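# Set console controls without tripping UNDER or OVER lights

## Task

Put the console into this state: MODE knob pulled out, CHECK switched off, PROGRAM set to P1, lever at CYCLE. The UNDER or OVER light must never light, not even briefly; it lights whenever MODE is out, CHECK is on and the lever is at CYCLE while PROGRAM is anywhere other than P1. The console is loose on the table, so it can slide or tip, and it must not fall off.

## Robot and tools

Robot: two arms, left_arm (base near y +0.30 m) and right_arm (base near y -0.34 m), each ending in a five-finger hand: right_arm has a right hand, left_arm a mirrored left hand. A camera stand sits behind the arms. Nothing may fall or be left off the table. Avoid fast collisions, hard shoves against the console, squeezing with fingers at excessive force, and any contact between the two hands or arms (even a moderate one can end the run as a failure).

Safe order for the console: the light rule needs MODE out, CHECK on and lever at CYCLE together with PROGRAM not at P1. So set PROGRAM to P1 and turn CHECK off before the last of MODE-out and lever-at-CYCLE becomes true; never have all three risky conditions at once unless PROGRAM already reads P1. Because the console is unfastened, brace it with the other hand or push gently.

Frames: scene frame has its origin at table height between the arms, +x away from the robot over the table, +y toward left_arm, +z up. Reported end_effector_position (m) and end_effector_quat_wxyz are in the scene frame. Offsets you command are expressed in each arm's current Hand target axes. Hand point: 0.05 m in front of the palm, 0.15 m out from the wrist face; its +z runs along the straight fingers, +y out of the palm, +x across the palm away from the thumb on the right hand (toward the thumb on the left). Straight fingertips reach 0.06-0.07 m past the point along +z and sit 0.06 m behind it along -y. A wrist bracket on the little-finger side can strike things.

Row layout (used by execute_actions and move): one flat list of 28 numbers covering both arms, each in [-1, 1]. Order: left dx, dy, dz, rx, ry, rz; left hand six motor values (little, ring, middle, index, thumb_bend, thumb_turn); left force_limit, speed; then the same fourteen for the right arm. dx..rz are an offset, not a pose, measured from the Hand target at the moment the action or move began, along that target's own axes; 1.0 equals 0.6 m of travel or 180 degrees; rx, ry, rz form a single rotation vector. All zeros re-requests the current Hand target. Every row within one action counts from the same start, not from the row before.

Hand values: -1 open/straight, +1 closed; thumb_turn -1 beside the palm, +1 opposite the fingers. force_limit maps -1..+1 to about 0..10 N (thumb motors 0..15 N). speed rises from near zero at -1 to full at +0.48 and above. Alternatively write grasp numbers a, b, c in the first three slots and exact 0 in the last three: a curls index and middle and bends the thumb, b curls ring and little, c swings the thumb in front of the palm; (0,0,0) is a fully open hand. To keep a hand unchanged, resend the last eight numbers you sent for it (or, if none sent yet, its hand_measured plus hand_force_limit and hand_speed). For a gentle grip close slowly (speed about -0.94 or lower).

Tools:
execute_actions(actions, cameras): actions is a list of actions; each action is up to 15 rows, one per 1/30 s step, and a short table repeats its last row. An empty list returns images. cameras picks views by name or ["all"].
move(target, speed, blend, blocking, cameras): straight-line path of each hand point to target, one 28-number row or up to 15 rows, all offsets from the same starting Hand targets. speed in m/s, 0.002 to 4.3 (default 0.25), rotation capped at twice that in rad/s; one value or one per target. blend in m rounds corners (0 = stop at each). blocking=false returns after about 0.5 s while motion continues. Paths ignore obstacles; faster means harder contact and more lag; avoid routes near an arm's own base.
wait(seconds 0-10, cameras): lets time pass holding commands.
stop(cameras): brakes a running move.
zoom_image(camera, region [x0,y0,x1,y1] pixels, max 504x504): enlarges part of the newest image from cam_head_left, cam_head_right, cam_high, cam_low (672x504), cam_left_wrist, cam_right_wrist (616x616).
show_instructions(): shows the reference images.
finished_scene(scene=1): ends the run irreversibly; the console must stay correct afterward.

Results: end_effector pose, Hand target (last commanded pose after a 40-degree orientation clip; next offsets start here), joint positions, velocities and torques, hand_measured, hand_stopped_by (moving, target, force, stalled, fault), hand_load_n (positive means finger pushed open; near 0 after losing grip). move adds a "move:" line: done, off_target, moving, held or fault, plus limits such as paced or held. Arms often rest 1-5 cm short, usually low, without any contact; send the gap again as an offset. An arm blocked by something keeps pushing until commanded back. MOTOR HOT warns of overheating; at 100 °C the arm drops, so do not hold a stretched or straining pose long.

Each tool is called by a JSON object that holds its "fn" and its "kwargs".

Reference images:

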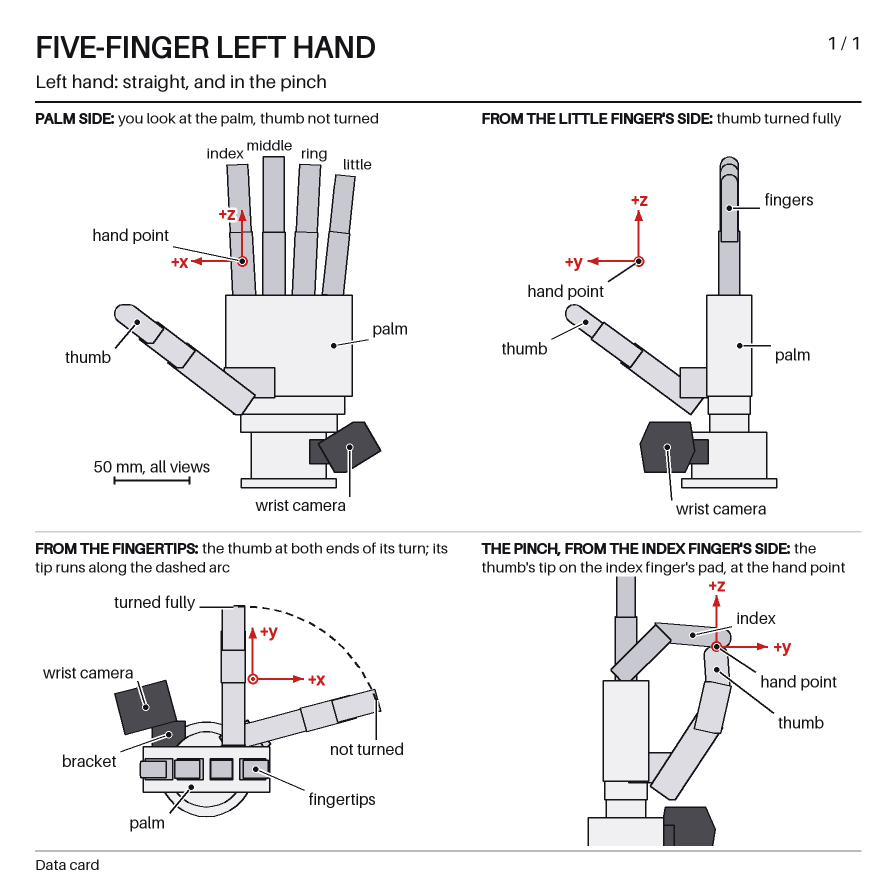

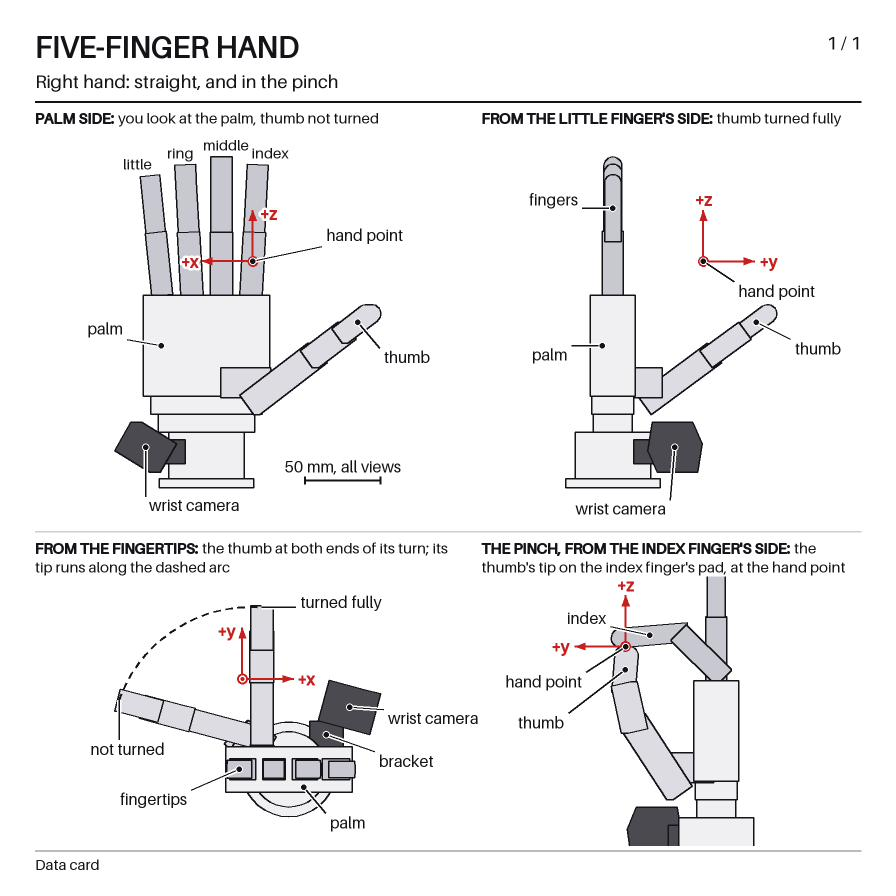

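## Session

{"fn": "execute_actions", "kwargs": {"actions": []}}

Scene clock: 0.00 s.
left_arm: end_effector_position=(+0.4429, +0.0977, +0.2552) hand_measured=(-1.000, -1.000, -1.000, -1.000, -1.000, -1.000) hand_load_n=(+0.0, +0.0, +0.0, +0.0, +0.0, +0.0) hand_stopped_by=(target, target, target, target, target, target) hand_force_limit=0.00 hand_speed=-0.80 end_effector_quat_wxyz=(-0.121, +0.667, -0.666, +0.311) | right_arm: end_effector_position=(+0.1317, -0.6057, +0.1800) hand_measured=(-1.000, -1.000, -1.000, -1.000, -1.000, -1.000) hand_load_n=(+0.0, +0.0, +0.0, +0.0, +0.0, +0.0) hand_stopped_by=(target, target, target, target, target, target) hand_force_limit=0.00 hand_speed=-0.80 end_effector_quat_wxyz=(-0.048, -0.007, +0.880, -0.472)
Joint positions: left_arm=[-0.26 1.356 1.214 -0.753 0.091 -0.302] | right_arm=[-0.906 0.55 0.496 -0.671 0.592 0.348]
Joint velocities: within noise
Joint torques (N m): no reading
Heat: left arm: hottest waist 30 °C; right arm: hottest waist 32 °C.
Hand target: left_arm +0.4512, +0.0954, +0.2728; -0.130, +0.662, -0.662, +0.327 | right_arm +0.1349, -0.6098, +0.1918; -0.042, -0.004, +0.876, -0.480

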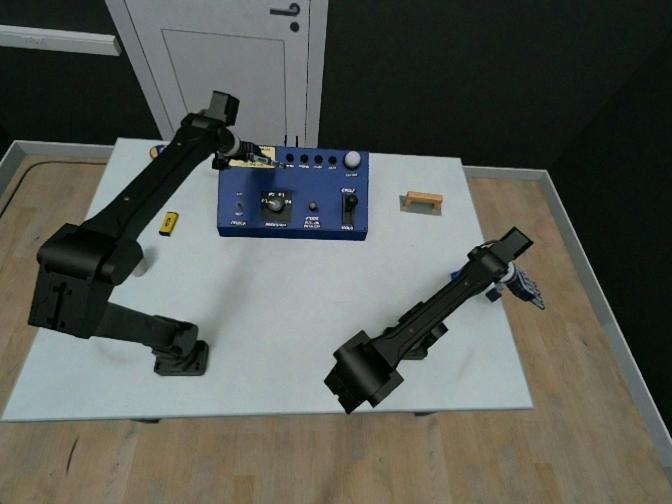

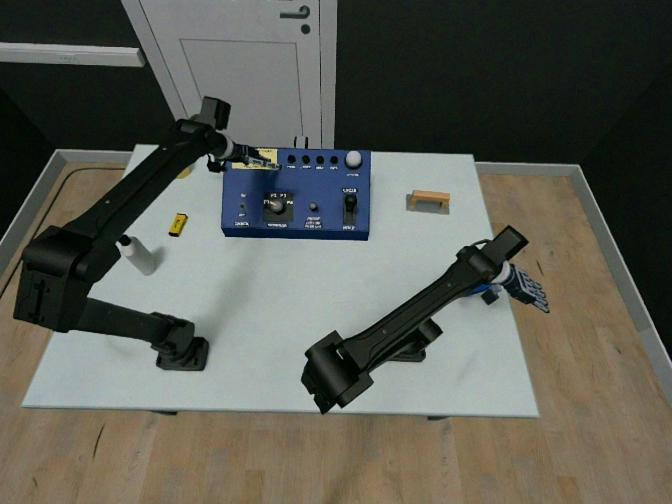

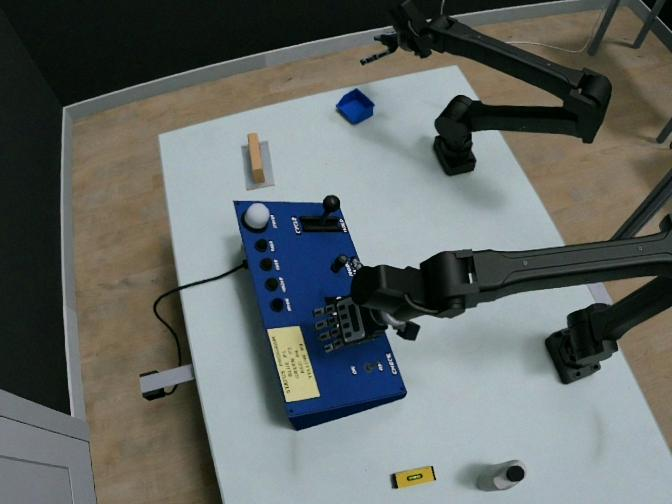

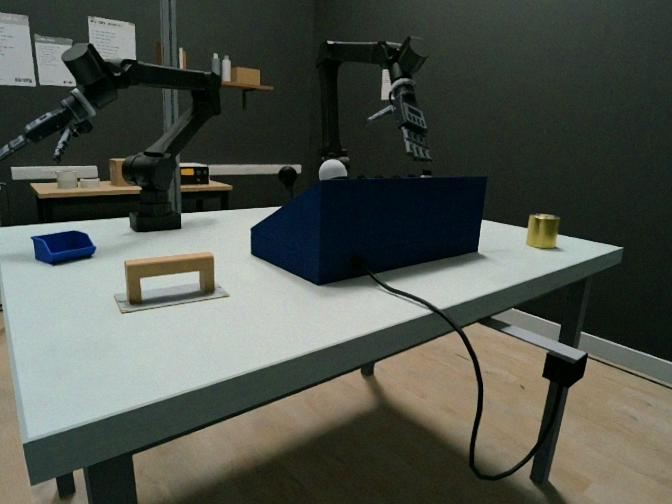

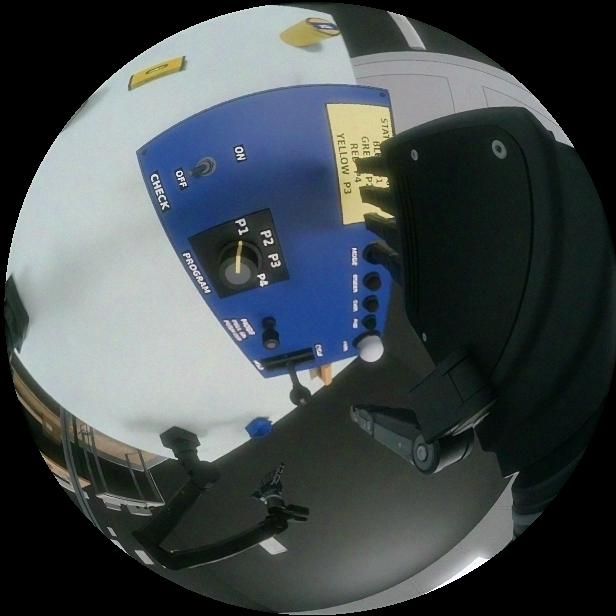

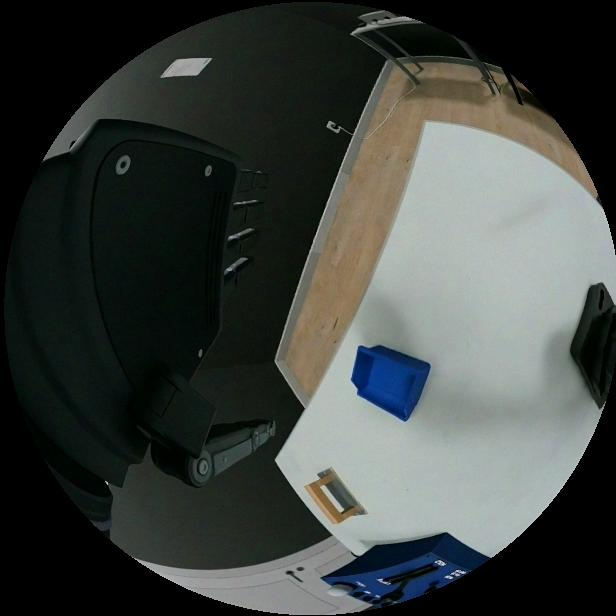

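{"fn": "zoom_image", "kwargs": {"camera": "cam_left_wrist", "region": [120, 80, 420, 420]}}

{"fn": "zoom_image", "kwargs": {"camera": "cam_head_left", "region": [200, 130, 400, 260]}}

{"fn": "zoom_image", "kwargs": {"camera": "cam_head_right", "region": [200, 130, 400, 260]}}

{"fn": "zoom_image", "kwargs": {"camera": "cam_high", "region": [210, 170, 430, 440]}}

Scaled by 1.482 from the camera's 616x616 image, which has a finer 880x880 frame.

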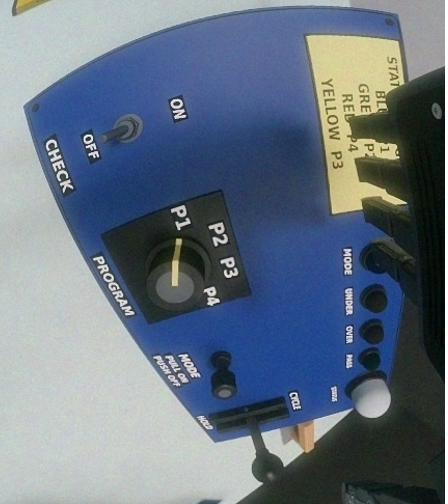

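Scaled by 2.520 from the camera's 672x504 image, which has a finer 960x720 frame.

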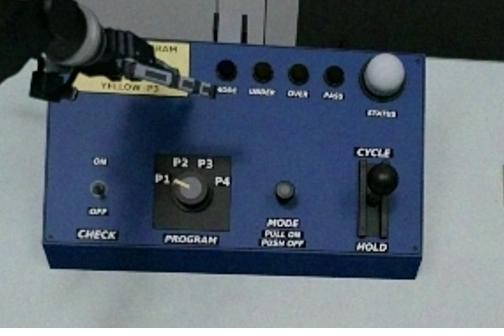

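Scaled by 2.520 from the camera's 672x504 image, which has a finer 960x720 frame.

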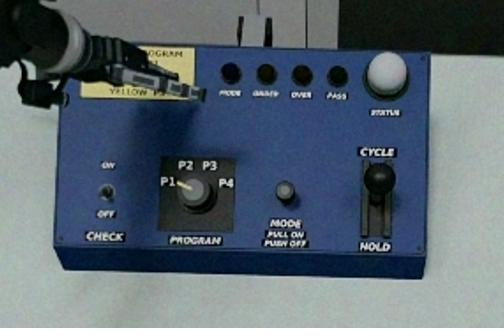

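Scaled by 1.867 from the camera's 672x504 image, which has a finer 960x720 frame.

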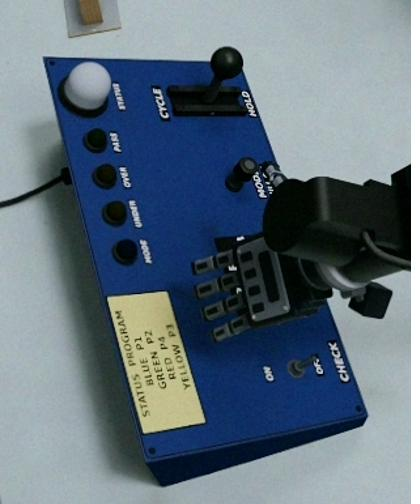

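{"fn": "zoom_image", "kwargs": {"camera": "cam_head_left", "region": [290, 170, 380, 245]}}

{"fn": "zoom_image", "kwargs": {"camera": "cam_high", "region": [230, 180, 400, 300]}}

{"fn": "zoom_image", "kwargs": {"camera": "cam_left_wrist", "region": [220, 270, 360, 420]}}

{"fn": "zoom_image", "kwargs": {"camera": "cam_low", "region": [230, 100, 500, 300]}}

Scaled by 5.600 from the camera's 672x504 image, which has a finer 960x720 frame.

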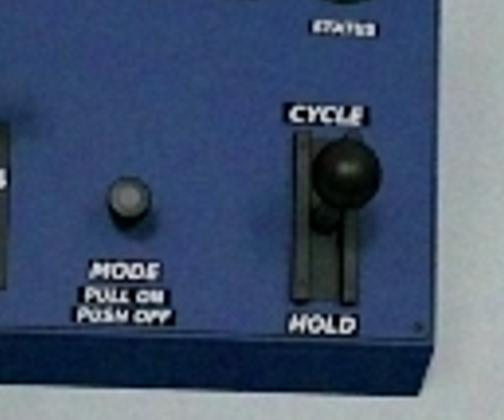

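Scaled by 2.965 from the camera's 672x504 image, which has a finer 960x720 frame.

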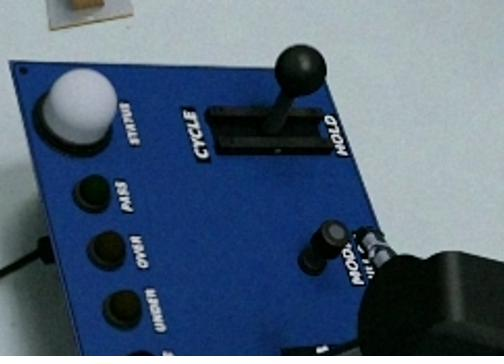

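Scaled by 3.360 from the camera's 616x616 image, which has a finer 880x880 frame.

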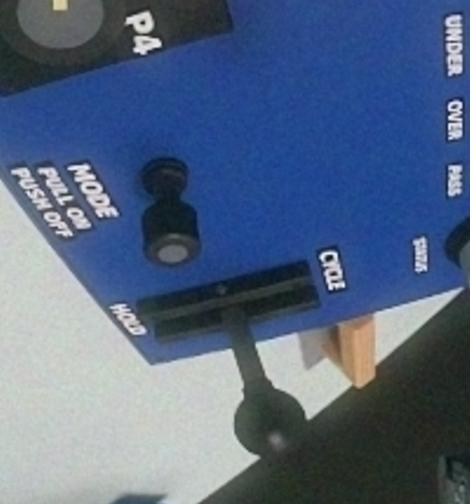

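Scaled by 1.867 from the camera's 672x504 image, which has a finer 960x720 frame.

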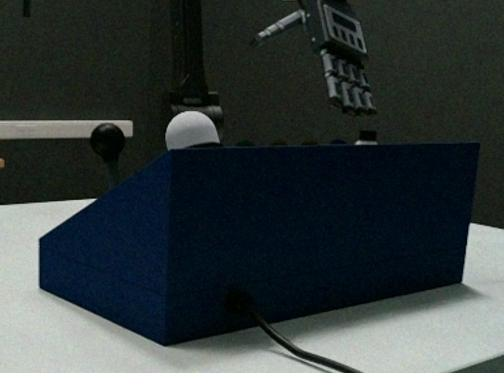

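{"fn": "move", "kwargs": {"target": [0.2263, 0.1223, 0.0527, 0.2793, -0.0135, 0.0898, 0.25, 0, 1, 0, 0, 0, -0.2, 0, 0, 0, 0, 0, 0, 0, -1, -1, -1, -1, -1, -1, -1, -0.8], "speed": 0.2, "cameras": ["all"]}}

Scene clock: 74.53 s.
left_arm: end_effector_position=(+0.4003, -0.0454, +0.2373) hand_measured=(-1.000, -0.962, -0.650, -0.500, -0.462, +1.000) hand_load_n=(+0.0, +0.0, +0.0, +0.0, +0.0, +0.0) hand_stopped_by=(target, target, target, target, target, target) hand_force_limit=-0.20 hand_speed=0.00 end_effector_quat_wxyz=(+0.453, -0.458, +0.545, -0.536) | right_arm: end_effector_position=(+0.1317, -0.6057, +0.1800) hand_measured=(-1.000, -1.000, -1.000, -1.000, -1.000, -1.000) hand_load_n=(+0.0, +0.0, +0.0, +0.0, +0.0, +0.0) hand_stopped_by=(target, target, target, target, target, target) hand_force_limit=-1.00 hand_speed=-0.80 end_effector_quat_wxyz=(-0.048, -0.007, +0.880, -0.472)
Joint positions: left_arm=[-0.833 1.348 0.66 0.669 -0.67 -0.009] | right_arm=[-0.906 0.55 0.496 -0.671 0.592 0.348]
Joint torques (N m): left_arm=[-1.03 -5.89 6.79 2.89 -0.08 0.17] | right_arm=[-0.38 -0.85 11.34 2.29 0.49 -0.09]
Heat: left arm: hottest shoulder 32 °C; right arm: hottest elbow 35 °C.
Hand target: left_arm +0.4002, -0.0500, +0.2401; +0.455, -0.454, +0.542, -0.542 | right_arm +0.1349, -0.6098, +0.1918; -0.042, -0.004, +0.876, -0.480
Off the commanded pose: left_arm 0.005 m, 1 deg | right_arm 0.013 m, 1 deg.
move: off_target (right_arm)

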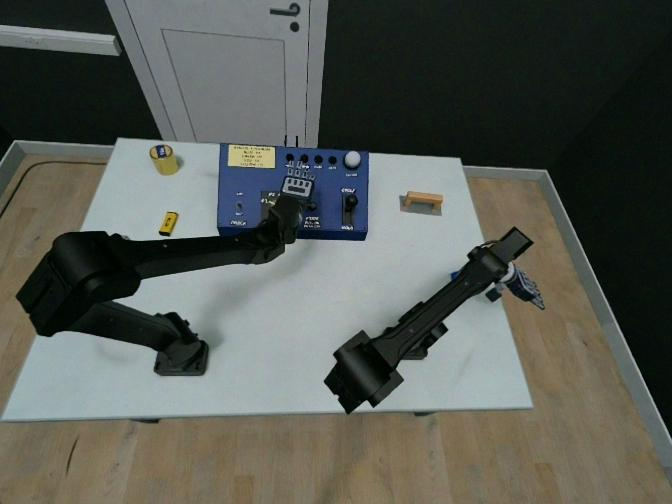

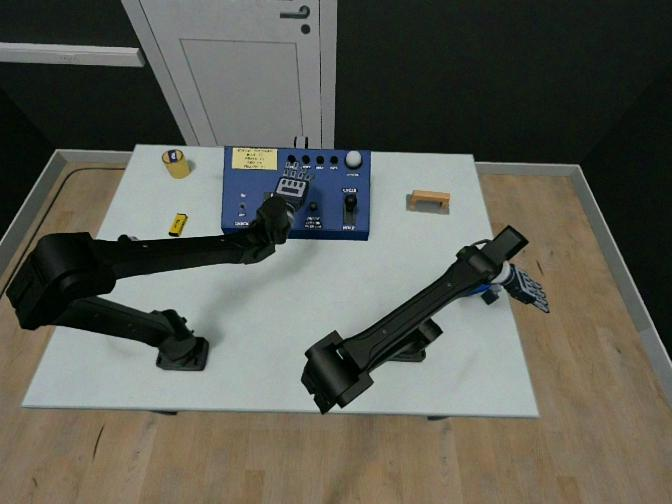

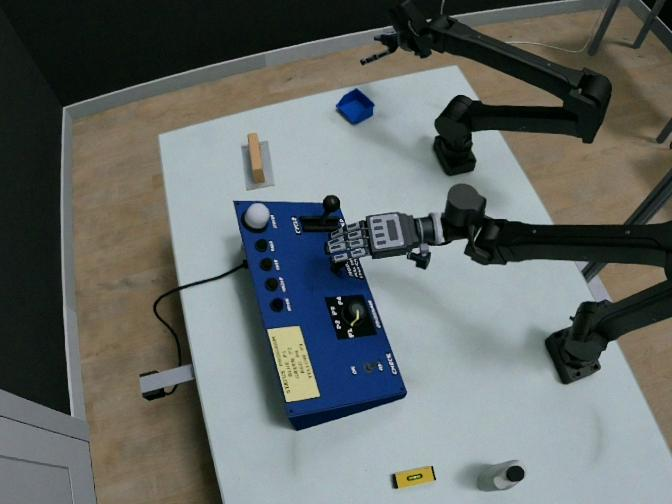

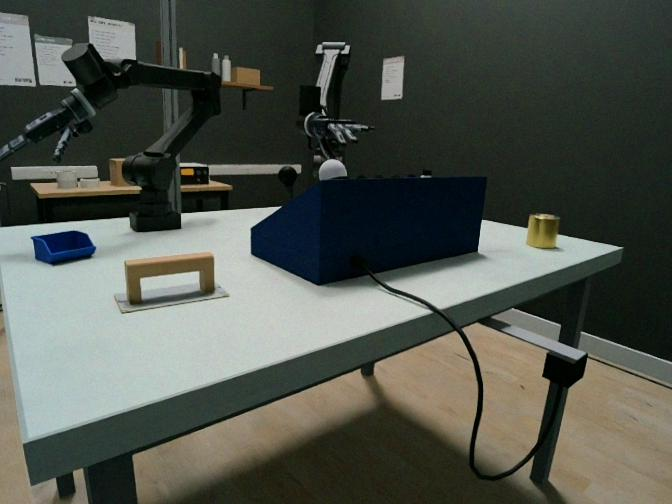

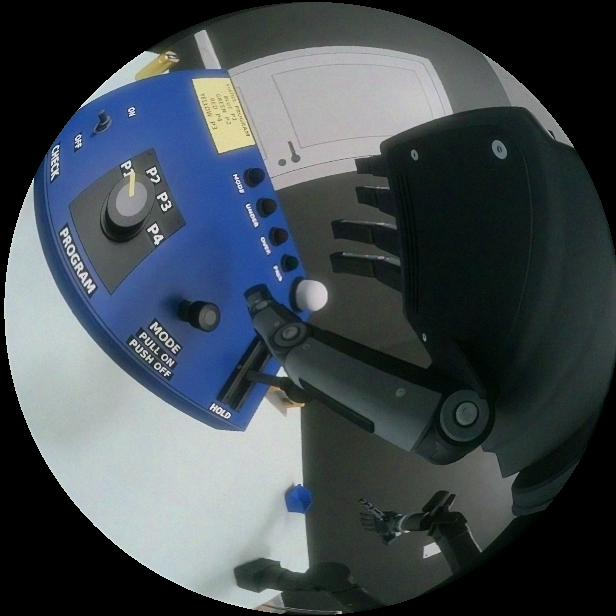

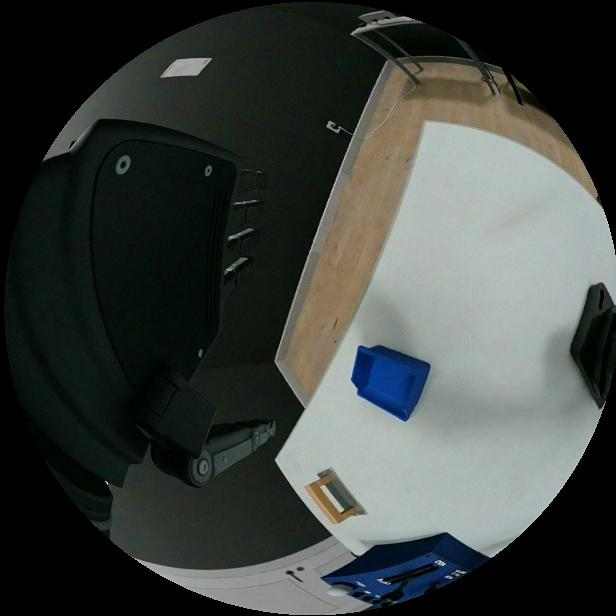

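{"fn": "zoom_image", "kwargs": {"camera": "cam_left_wrist", "region": [120, 220, 380, 440]}}

{"fn": "zoom_image", "kwargs": {"camera": "cam_high", "region": [230, 180, 430, 340]}}

{"fn": "zoom_image", "kwargs": {"camera": "cam_head_right", "region": [210, 140, 380, 260]}}

{"fn": "zoom_image", "kwargs": {"camera": "cam_head_left", "region": [210, 140, 380, 260]}}

Scaled by 1.938 from the camera's 616x616 image, which has a finer 880x880 frame.

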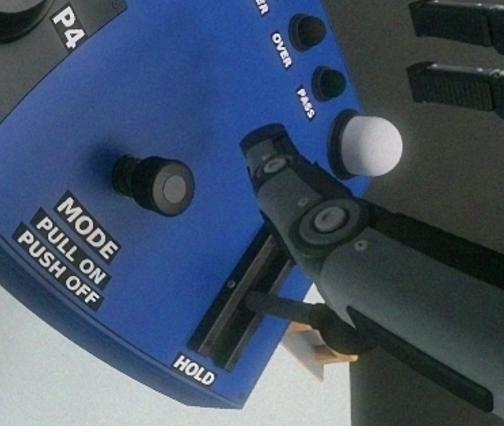

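Scaled by 2.520 from the camera's 672x504 image, which has a finer 960x720 frame.

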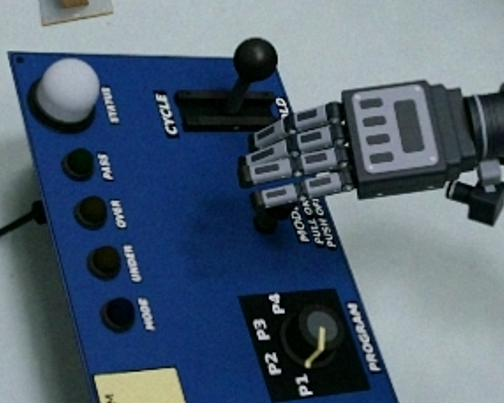

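Scaled by 2.965 from the camera's 672x504 image, which has a finer 960x720 frame.

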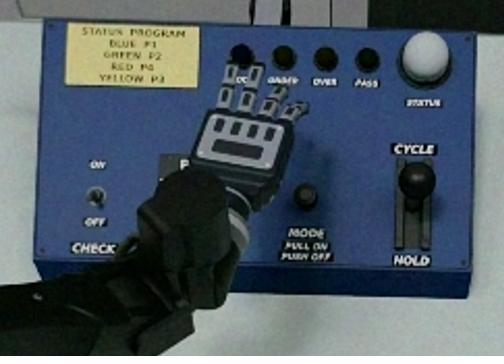

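Scaled by 2.965 from the camera's 672x504 image, which has a finer 960x720 frame.

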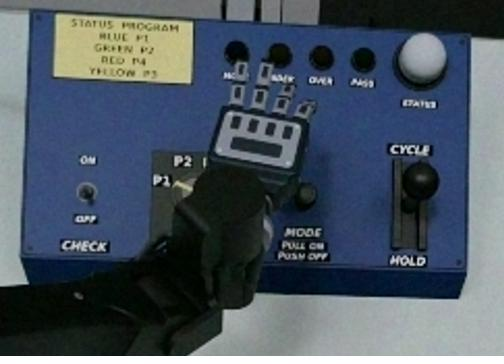

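{"fn": "move", "kwargs": {"target": [0.0527, 0.0833, 0.0178, 0, 0, 0, 0.25, 0, 1, 0, 0, 0, -0.2, 0, 0, 0, 0, 0, 0, 0, -1, -1, -1, -1, -1, -1, -1, -0.8], "speed": 0.15, "cameras": ["all"]}}

{"fn": "zoom_image", "kwargs": {"camera": "cam_left_wrist", "region": [120, 180, 400, 420]}}

{"fn": "zoom_image", "kwargs": {"camera": "cam_high", "region": [230, 180, 430, 340]}}

{"fn": "zoom_image", "kwargs": {"camera": "cam_head_right", "region": [210, 140, 380, 260]}}

{"fn": "zoom_image", "kwargs": {"camera": "cam_low", "region": [230, 100, 500, 300]}}

Scene clock: 130.33 s.
left_arm: end_effector_position=(+0.4008, -0.0718, +0.1733) hand_measured=(-1.000, -0.962, -0.650, -0.500, -0.462, +1.000) hand_load_n=(+0.0, +0.0, +0.0, +0.0, +0.0, +0.0) hand_stopped_by=(target, target, target, target, target, target) hand_force_limit=-0.20 hand_speed=0.00 end_effector_quat_wxyz=(+0.454, -0.458, +0.555, -0.525) | right_arm: end_effector_position=(+0.1317, -0.6057, +0.1800) hand_measured=(-1.000, -1.000, -1.000, -1.000, -1.000, -1.000) hand_load_n=(+0.0, +0.0, +0.0, +0.0, +0.0, +0.0) hand_stopped_by=(target, target, target, target, target, target) hand_force_limit=-1.00 hand_speed=-0.80 end_effector_quat_wxyz=(-0.048, -0.007, +0.880, -0.472)
Joint positions: left_arm=[-0.877 1.545 0.66 0.837 -0.715 -0.008] | right_arm=[-0.906 0.55 0.496 -0.671 0.592 0.348]
Joint torques (N m): left_arm=[-1.26 -7.41 7.43 2.74 -0.11 0.17] | right_arm=[-0.38 -0.79 11.33 2.28 0.5 -0.09]
Heat: left arm: hottest shoulder 31 °C; right arm: hottest elbow 37 °C.
Hand target: left_arm +0.4053, -0.0829, +0.1902; +0.455, -0.454, +0.541, -0.542 | right_arm +0.1349, -0.6098, +0.1918; -0.042, -0.004, +0.876, -0.480
Off the commanded pose: left_arm 0.021 m, 2 deg | right_arm 0.013 m, 1 deg.
move: off_target (left_arm, right_arm)

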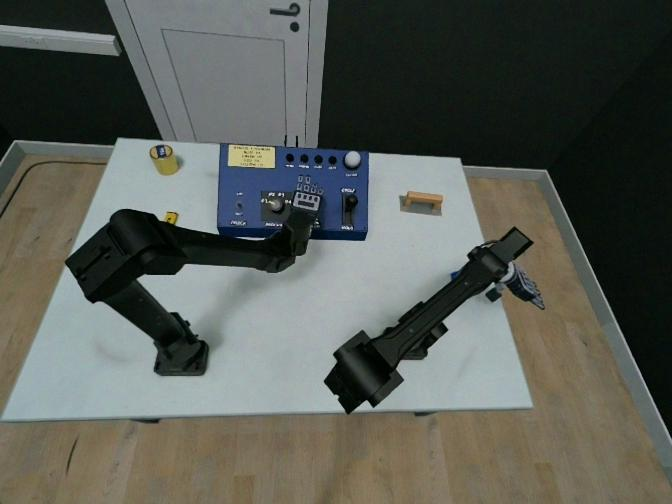

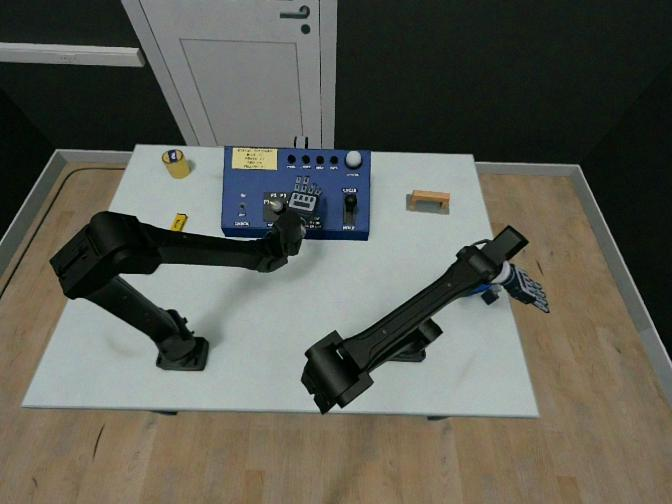

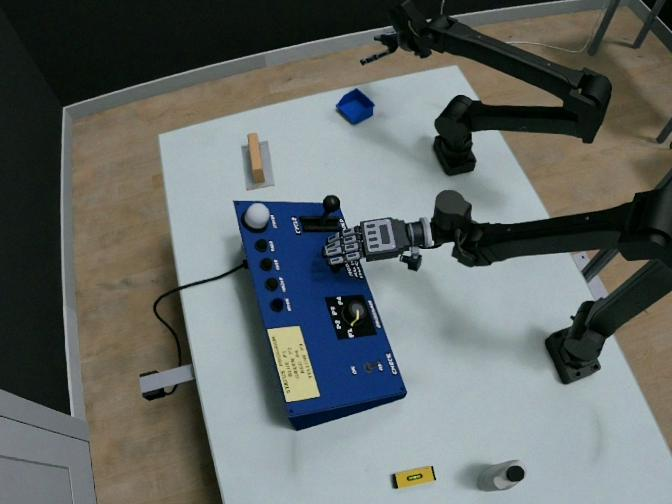

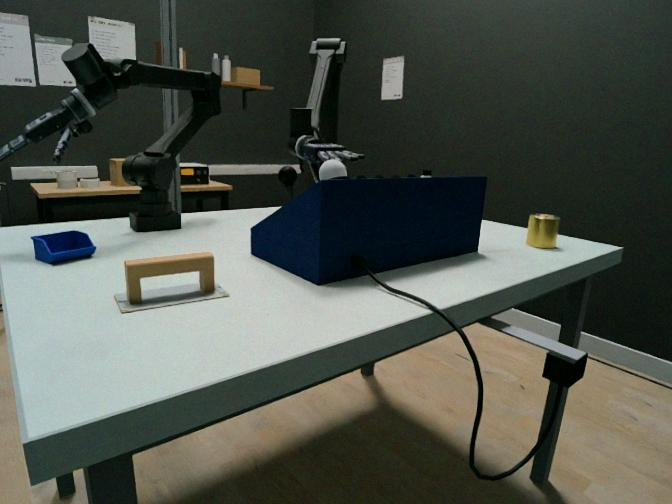

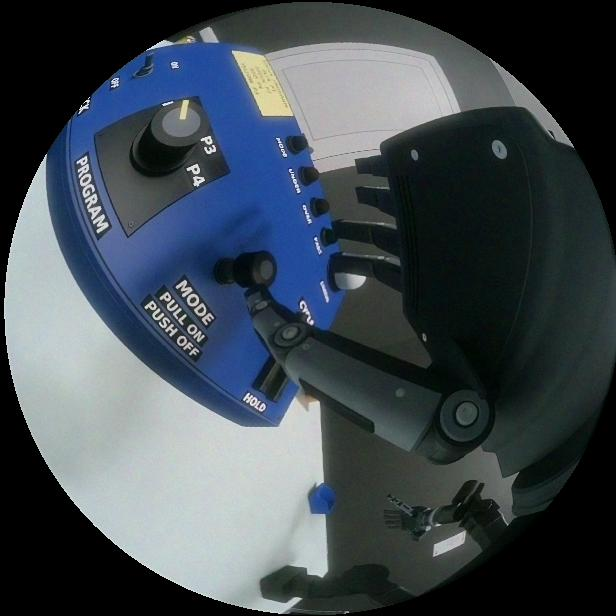

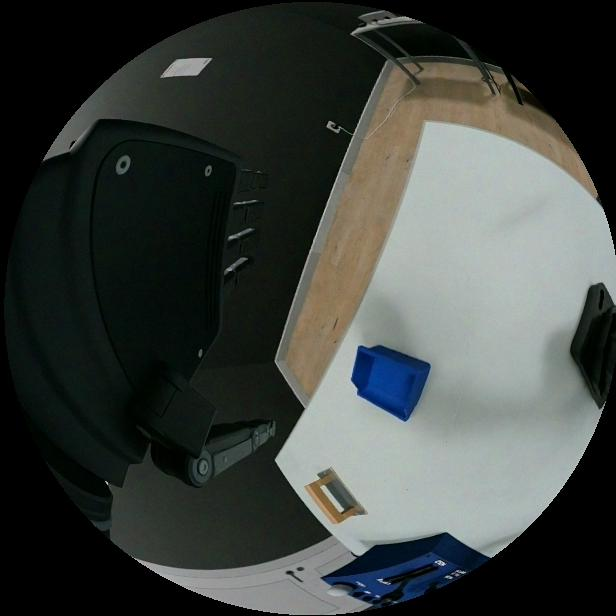

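Scaled by 1.800 from the camera's 616x616 image, which has a finer 880x880 frame.

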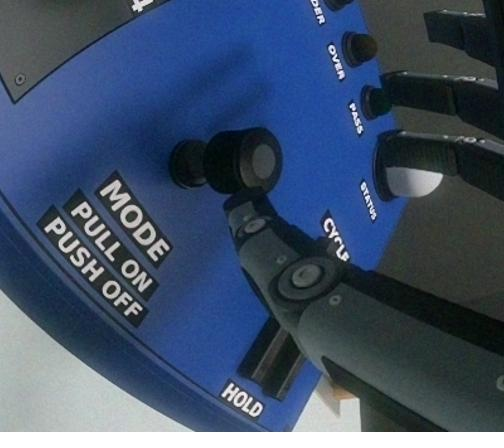

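Scaled by 2.520 from the camera's 672x504 image, which has a finer 960x720 frame.

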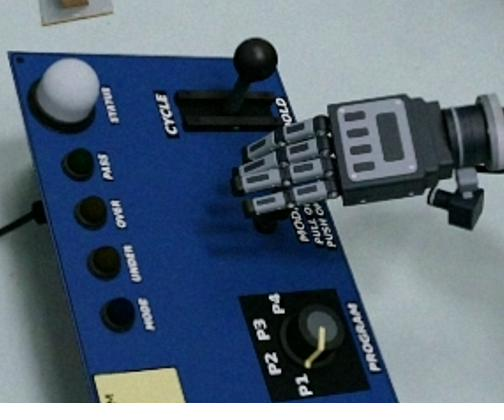

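Scaled by 2.965 from the camera's 672x504 image, which has a finer 960x720 frame.

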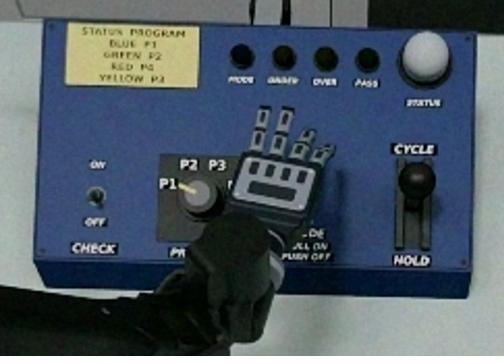

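Scaled by 1.867 from the camera's 672x504 image, which has a finer 960x720 frame.

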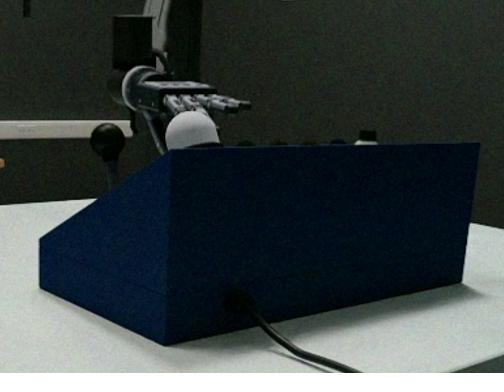

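{"fn": "move", "kwargs": {"target": [0.0075, 0.022, 0.0152, 0, 0, 0, 0.25, 0, 1, 0, 0, 0, -0.2, 0, 0, 0, 0, 0, 0, 0, -1, -1, -1, -1, -1, -1, -1, -0.8], "speed": 0.1, "cameras": ["cam_left_wrist", "cam_high", "cam_head_left", "cam_head_right"]}}

{"fn": "zoom_image", "kwargs": {"camera": "cam_left_wrist", "region": [120, 180, 400, 420]}}

{"fn": "zoom_image", "kwargs": {"camera": "cam_high", "region": [280, 200, 400, 300]}}

Scene clock: 155.17 s.
left_arm: end_effector_position=(+0.4039, -0.0756, +0.1574) hand_measured=(-1.000, -0.962, -0.650, -0.500, -0.462, +1.000) hand_load_n=(+0.0, +0.0, +0.0, -0.5, +0.0, +0.0) hand_stopped_by=(target, target, target, target, target, target) hand_force_limit=-0.20 hand_speed=0.00 end_effector_quat_wxyz=(+0.454, -0.458, +0.558, -0.523) | right_arm: end_effector_position=(+0.1317, -0.6057, +0.1800) hand_measured=(-1.000, -1.000, -1.000, -1.000, -1.000, -1.000) hand_load_n=(+0.0, +0.0, +0.0, +0.0, +0.5, +0.0) hand_stopped_by=(target, target, target, target, target, target) hand_force_limit=-1.00 hand_speed=-0.80 end_effector_quat_wxyz=(-0.048, -0.007, +0.880, -0.472)
Joint positions: left_arm=[-0.877 1.596 0.665 0.876 -0.715 -0.008] | right_arm=[-0.906 0.55 0.496 -0.671 0.592 0.348]
Joint torques (N m): left_arm=[-0.91 -8 8.09 2.59 0.14 0.17] | right_arm=[-0.38 -0.85 11.34 2.29 0.49 -0.1]
Heat: left arm: hottest waist 30 °C; right arm: hottest elbow 37 °C.
Hand target: left_arm +0.4136, -0.0890, +0.1770; +0.455, -0.454, +0.541, -0.542 | right_arm +0.1349, -0.6098, +0.1918; -0.042, -0.004, +0.876, -0.480
Off the commanded pose: left_arm 0.026 m, 3 deg | right_arm 0.013 m, 1 deg.
move: off_target (left_arm, right_arm)
Images, in order (width x height): cam_head_left 672x504, cam_head_right 672x504, cam_high 672x504, cam_left_wrist 616x616.

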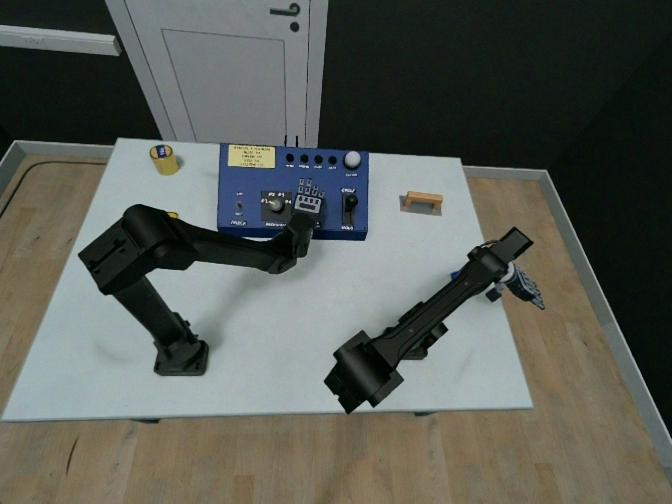

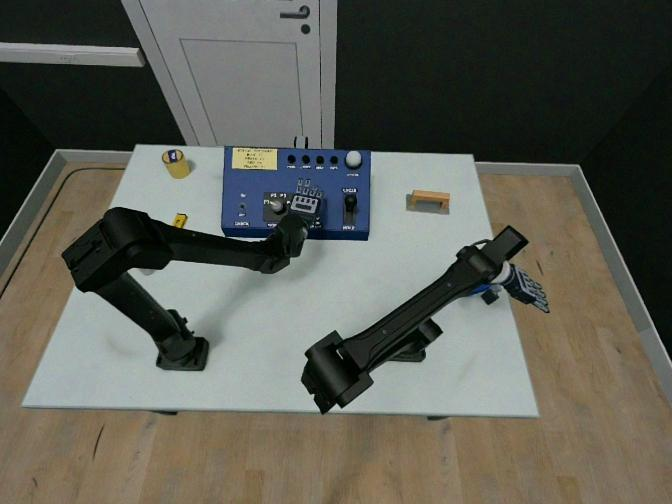

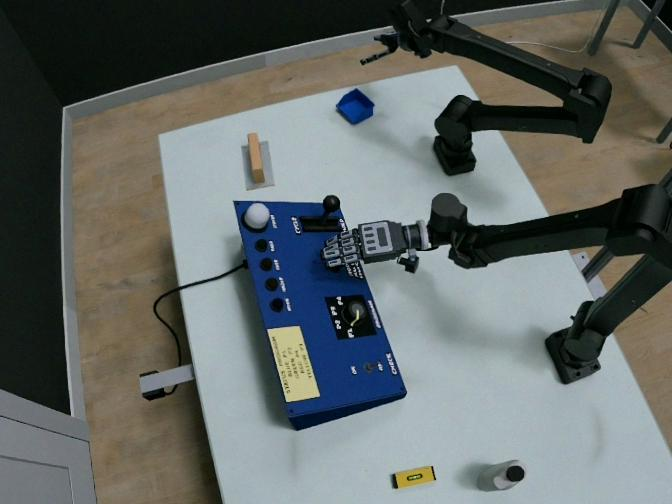

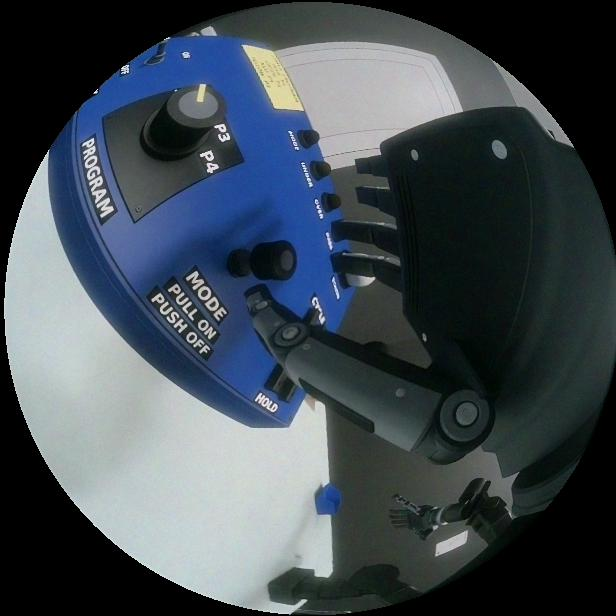

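Scaled by 1.800 from the camera's 616x616 image, which has a finer 880x880 frame.

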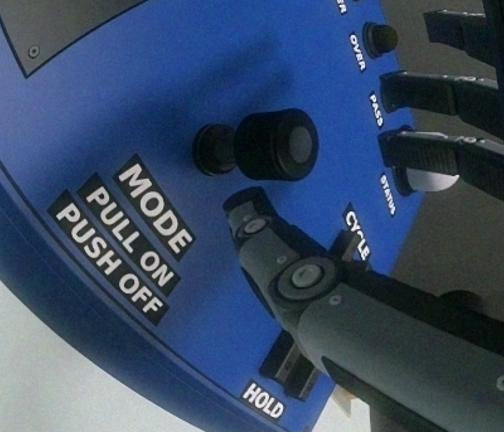

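Scaled by 4.200 from the camera's 672x504 image, which has a finer 960x720 frame.

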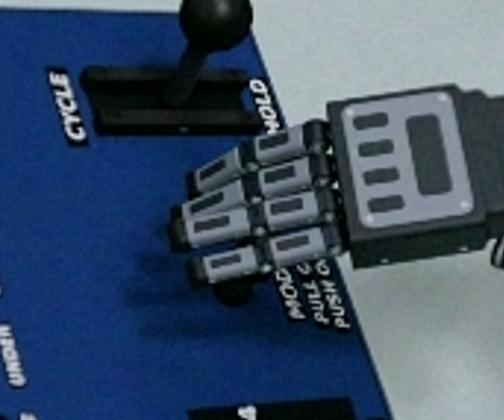

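{"fn": "move", "kwargs": {"target": [0.0, 0.048, 0.010, 0, 0, 0, 0.25, 0, 1, 0, 0, 0, -0.2, 0, 0, 0, 0, 0, 0, 0, -1, -1, -1, -1, -1, -1, -1, -0.8], "speed": 0.06, "cameras": ["cam_left_wrist", "cam_high"]}}

{"fn": "zoom_image", "kwargs": {"camera": "cam_left_wrist", "region": [120, 180, 400, 420]}}

{"fn": "zoom_image", "kwargs": {"camera": "cam_high", "region": [280, 200, 400, 300]}}

Scene clock: 166.97 s.
left_arm: end_effector_position=(+0.4067, -0.0810, +0.1311) hand_measured=(-1.000, -0.962, -0.650, -0.500, -0.462, +1.000) hand_load_n=(+0.0, +0.0, +0.0, +0.0, +0.0, +0.0) hand_stopped_by=(target, target, target, target, target, target) hand_force_limit=-0.20 hand_speed=0.00 end_effector_quat_wxyz=(+0.452, -0.456, +0.559, -0.525) | right_arm: end_effector_position=(+0.1317, -0.6057, +0.1800) hand_measured=(-1.000, -1.000, -1.000, -1.000, -1.000, -1.000) hand_load_n=(+0.0, +0.0, +0.0, +0.0, +0.0, -0.5) hand_stopped_by=(target, target, target, target, target, target) hand_force_limit=-1.00 hand_speed=-0.80 end_effector_quat_wxyz=(-0.048, -0.007, +0.880, -0.472)
Joint positions: left_arm=[-0.877 1.684 0.665 0.967 -0.707 -0.008] | right_arm=[-0.906 0.55 0.496 -0.671 0.592 0.348]
Joint torques (N m): left_arm=[-0.5 -8.41 7.45 2.59 0.16 0.15] | right_arm=[-0.38 -0.85 11.34 2.29 0.5 -0.1]
Heat: left arm: hottest elbow 31 °C; right arm: hottest elbow 37 °C.
Hand target: left_arm +0.4195, -0.0899, +0.1483; +0.455, -0.454, +0.541, -0.542 | right_arm +0.1349, -0.6098, +0.1918; -0.042, -0.004, +0.876, -0.480
Off the commanded pose: left_arm 0.023 m, 3 deg | right_arm 0.013 m, 1 deg.
move: off_target (left_arm, right_arm)
Images, in order (width x height): cam_high 672x504, cam_left_wrist 616x616.

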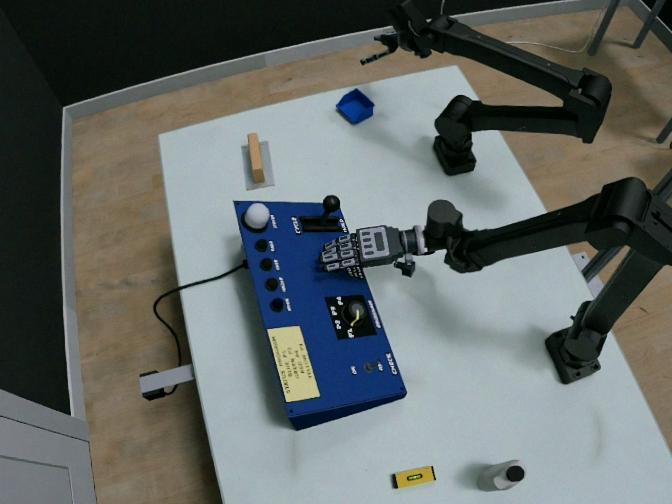

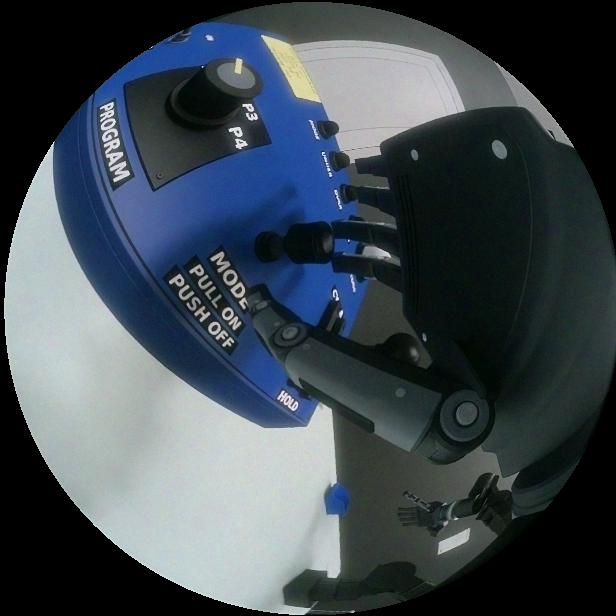

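Scaled by 1.800 from the camera's 616x616 image, which has a finer 880x880 frame.

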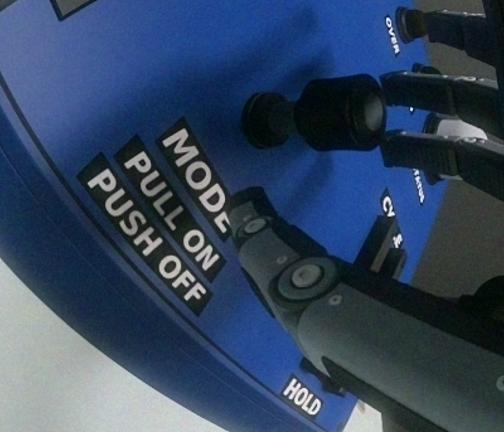

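Scaled by 4.200 from the camera's 672x504 image, which has a finer 960x720 frame.

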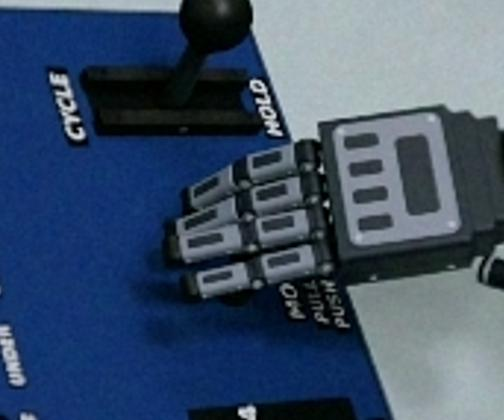

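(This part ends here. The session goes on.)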